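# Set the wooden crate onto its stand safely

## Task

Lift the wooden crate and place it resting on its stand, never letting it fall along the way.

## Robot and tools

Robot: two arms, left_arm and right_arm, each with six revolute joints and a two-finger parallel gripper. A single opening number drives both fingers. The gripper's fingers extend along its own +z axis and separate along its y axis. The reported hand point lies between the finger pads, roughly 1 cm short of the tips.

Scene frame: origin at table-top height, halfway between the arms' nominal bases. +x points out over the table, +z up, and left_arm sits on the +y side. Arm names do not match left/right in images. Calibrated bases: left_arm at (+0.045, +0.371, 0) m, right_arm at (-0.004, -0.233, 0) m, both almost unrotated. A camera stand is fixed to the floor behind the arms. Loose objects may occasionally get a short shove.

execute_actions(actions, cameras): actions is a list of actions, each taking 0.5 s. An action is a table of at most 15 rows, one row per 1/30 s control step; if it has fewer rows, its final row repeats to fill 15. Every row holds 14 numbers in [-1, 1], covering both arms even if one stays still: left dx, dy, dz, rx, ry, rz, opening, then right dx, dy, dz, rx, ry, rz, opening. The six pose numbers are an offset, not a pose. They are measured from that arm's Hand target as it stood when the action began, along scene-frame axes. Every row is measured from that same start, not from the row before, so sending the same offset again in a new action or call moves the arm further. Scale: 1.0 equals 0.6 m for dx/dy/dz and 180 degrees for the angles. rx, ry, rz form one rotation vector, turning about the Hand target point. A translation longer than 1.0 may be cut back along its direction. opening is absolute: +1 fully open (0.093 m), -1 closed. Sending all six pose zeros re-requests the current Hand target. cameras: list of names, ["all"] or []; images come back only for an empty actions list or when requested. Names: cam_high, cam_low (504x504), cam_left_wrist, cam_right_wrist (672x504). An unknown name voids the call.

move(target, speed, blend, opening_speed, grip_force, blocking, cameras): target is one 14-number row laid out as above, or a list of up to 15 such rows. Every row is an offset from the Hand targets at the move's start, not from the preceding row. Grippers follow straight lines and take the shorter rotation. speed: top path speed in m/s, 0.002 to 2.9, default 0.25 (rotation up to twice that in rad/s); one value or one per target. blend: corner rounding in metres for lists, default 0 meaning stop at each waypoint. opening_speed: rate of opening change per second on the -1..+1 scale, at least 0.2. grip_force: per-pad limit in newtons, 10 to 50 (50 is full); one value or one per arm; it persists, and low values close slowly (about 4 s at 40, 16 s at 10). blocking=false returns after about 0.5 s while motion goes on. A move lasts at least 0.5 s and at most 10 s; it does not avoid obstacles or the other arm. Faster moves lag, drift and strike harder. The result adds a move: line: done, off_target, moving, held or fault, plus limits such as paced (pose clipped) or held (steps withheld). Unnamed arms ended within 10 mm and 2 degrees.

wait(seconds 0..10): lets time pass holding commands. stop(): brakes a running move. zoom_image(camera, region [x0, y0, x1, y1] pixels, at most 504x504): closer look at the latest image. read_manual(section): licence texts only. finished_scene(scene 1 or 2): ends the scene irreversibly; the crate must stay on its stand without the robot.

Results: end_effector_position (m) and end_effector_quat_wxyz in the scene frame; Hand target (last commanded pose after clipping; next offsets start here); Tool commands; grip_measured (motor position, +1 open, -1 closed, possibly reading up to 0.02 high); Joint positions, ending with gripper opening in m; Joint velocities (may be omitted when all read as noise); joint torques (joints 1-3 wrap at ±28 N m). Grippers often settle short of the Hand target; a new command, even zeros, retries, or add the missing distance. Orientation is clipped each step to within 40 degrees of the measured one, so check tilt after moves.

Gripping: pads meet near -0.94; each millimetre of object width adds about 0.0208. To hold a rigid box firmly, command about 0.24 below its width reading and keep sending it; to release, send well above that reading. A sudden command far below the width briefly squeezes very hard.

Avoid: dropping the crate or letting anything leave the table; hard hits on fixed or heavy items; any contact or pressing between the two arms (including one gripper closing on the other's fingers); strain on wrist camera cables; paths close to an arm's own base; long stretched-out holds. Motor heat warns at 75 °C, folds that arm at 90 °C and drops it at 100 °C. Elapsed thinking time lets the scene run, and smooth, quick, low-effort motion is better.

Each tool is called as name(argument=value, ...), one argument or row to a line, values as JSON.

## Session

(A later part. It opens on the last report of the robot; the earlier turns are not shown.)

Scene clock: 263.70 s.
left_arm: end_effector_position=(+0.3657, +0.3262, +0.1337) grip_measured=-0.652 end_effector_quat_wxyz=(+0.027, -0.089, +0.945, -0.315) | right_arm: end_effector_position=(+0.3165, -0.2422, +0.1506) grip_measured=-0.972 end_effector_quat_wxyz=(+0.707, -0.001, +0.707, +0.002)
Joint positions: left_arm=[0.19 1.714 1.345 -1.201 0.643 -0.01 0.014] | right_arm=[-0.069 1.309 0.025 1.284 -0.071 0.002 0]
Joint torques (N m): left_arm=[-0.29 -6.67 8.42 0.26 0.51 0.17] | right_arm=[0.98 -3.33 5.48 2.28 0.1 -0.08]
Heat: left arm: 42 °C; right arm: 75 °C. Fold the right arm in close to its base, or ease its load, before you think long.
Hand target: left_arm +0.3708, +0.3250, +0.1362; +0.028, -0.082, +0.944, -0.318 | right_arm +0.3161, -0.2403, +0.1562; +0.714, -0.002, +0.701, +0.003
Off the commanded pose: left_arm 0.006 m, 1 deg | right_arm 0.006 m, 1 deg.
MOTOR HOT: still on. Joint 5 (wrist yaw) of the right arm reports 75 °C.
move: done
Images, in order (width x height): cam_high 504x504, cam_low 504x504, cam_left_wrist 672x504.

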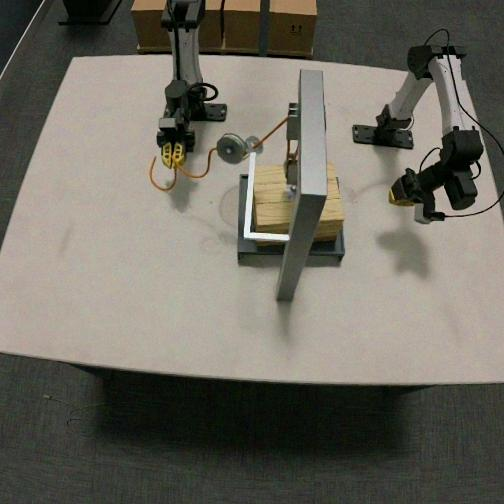

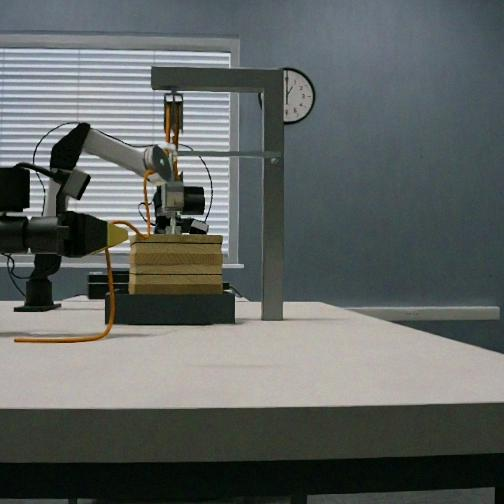

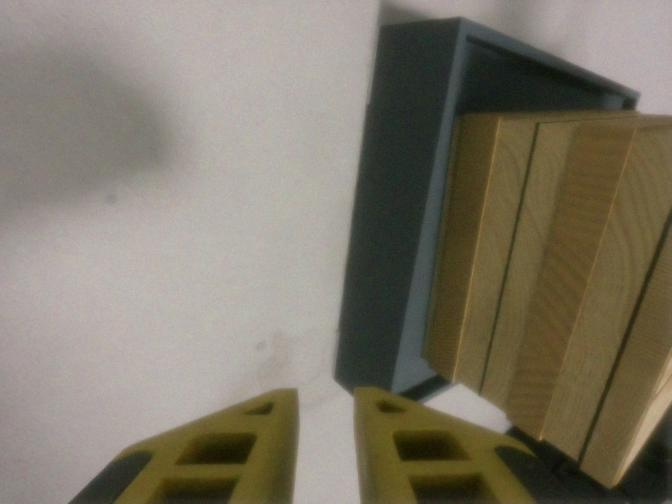

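move(
  target=[
    [0, 0, 0, 0, 0, 0, -0.65, 0, 0, 0, 0, 0, 0, 0.2],
    [0, 0, 0, 0, 0, 0, -0.65, -0.12, -0.03, 0.02, 0, 0, 0, 0.2],
  ],
  speed=0.2,
  cameras=["cam_high", "cam_low"],
)

Scene clock: 273.00 s.
left_arm: end_effector_position=(+0.3657, +0.3262, +0.1337) grip_measured=-0.652 end_effector_quat_wxyz=(+0.027, -0.089, +0.945, -0.315) | right_arm: end_effector_position=(+0.2456, -0.2577, +0.1758) grip_measured=+0.197 end_effector_quat_wxyz=(+0.704, +0.000, +0.710, +0.004)
Joint positions: left_arm=[0.19 1.714 1.345 -1.201 0.643 -0.01 0.014] | right_arm=[-0.312 0.172 0.008 0.155 -0.316 0.002 0.055]
Joint torques (N m): left_arm=[-0.31 -6.64 8.43 0.26 0.51 0.18] | right_arm=[-0.73 0.98 6.86 2.2 0.06 -0.08]
Heat: left arm: 43 °C; right arm: 68 °C.
Hand target: left_arm +0.3708, +0.3250, +0.1362; +0.028, -0.082, +0.944, -0.318 | right_arm +0.2441, -0.2583, +0.1682; +0.714, -0.002, +0.701, +0.003
Off the commanded pose: left_arm 0.006 m, 1 deg | right_arm 0.008 m, 2 deg.
MOTOR HOT: cleared for the motors of the right arm.
joint sent to its limit (right arm) — joint 3 (elbow), lower limit, where the elbow is as bent as it goes. The joint targets still meet the commanded pose.
move: done
Images, in order (width x height): cam_high 504x504, cam_low 504x504.

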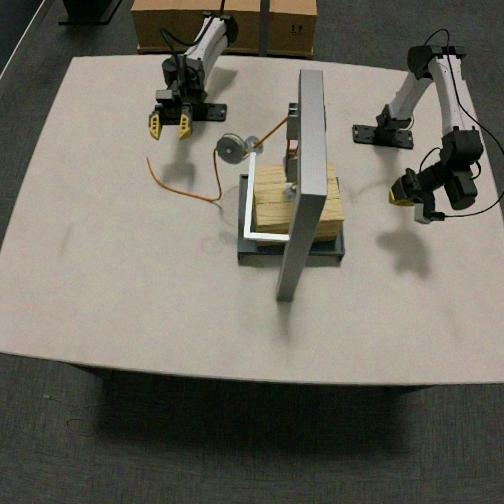

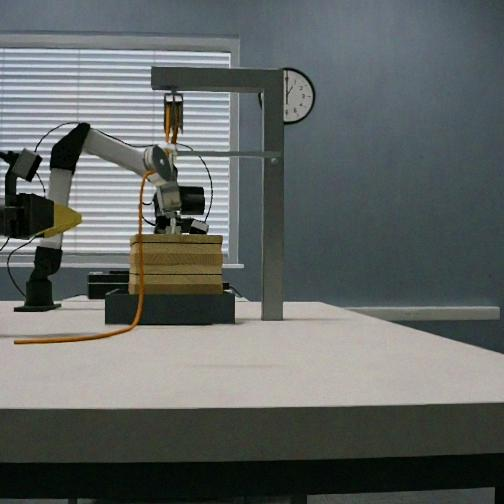

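finished_scene(
  scene=2,
)

The scene is finished: the task was done.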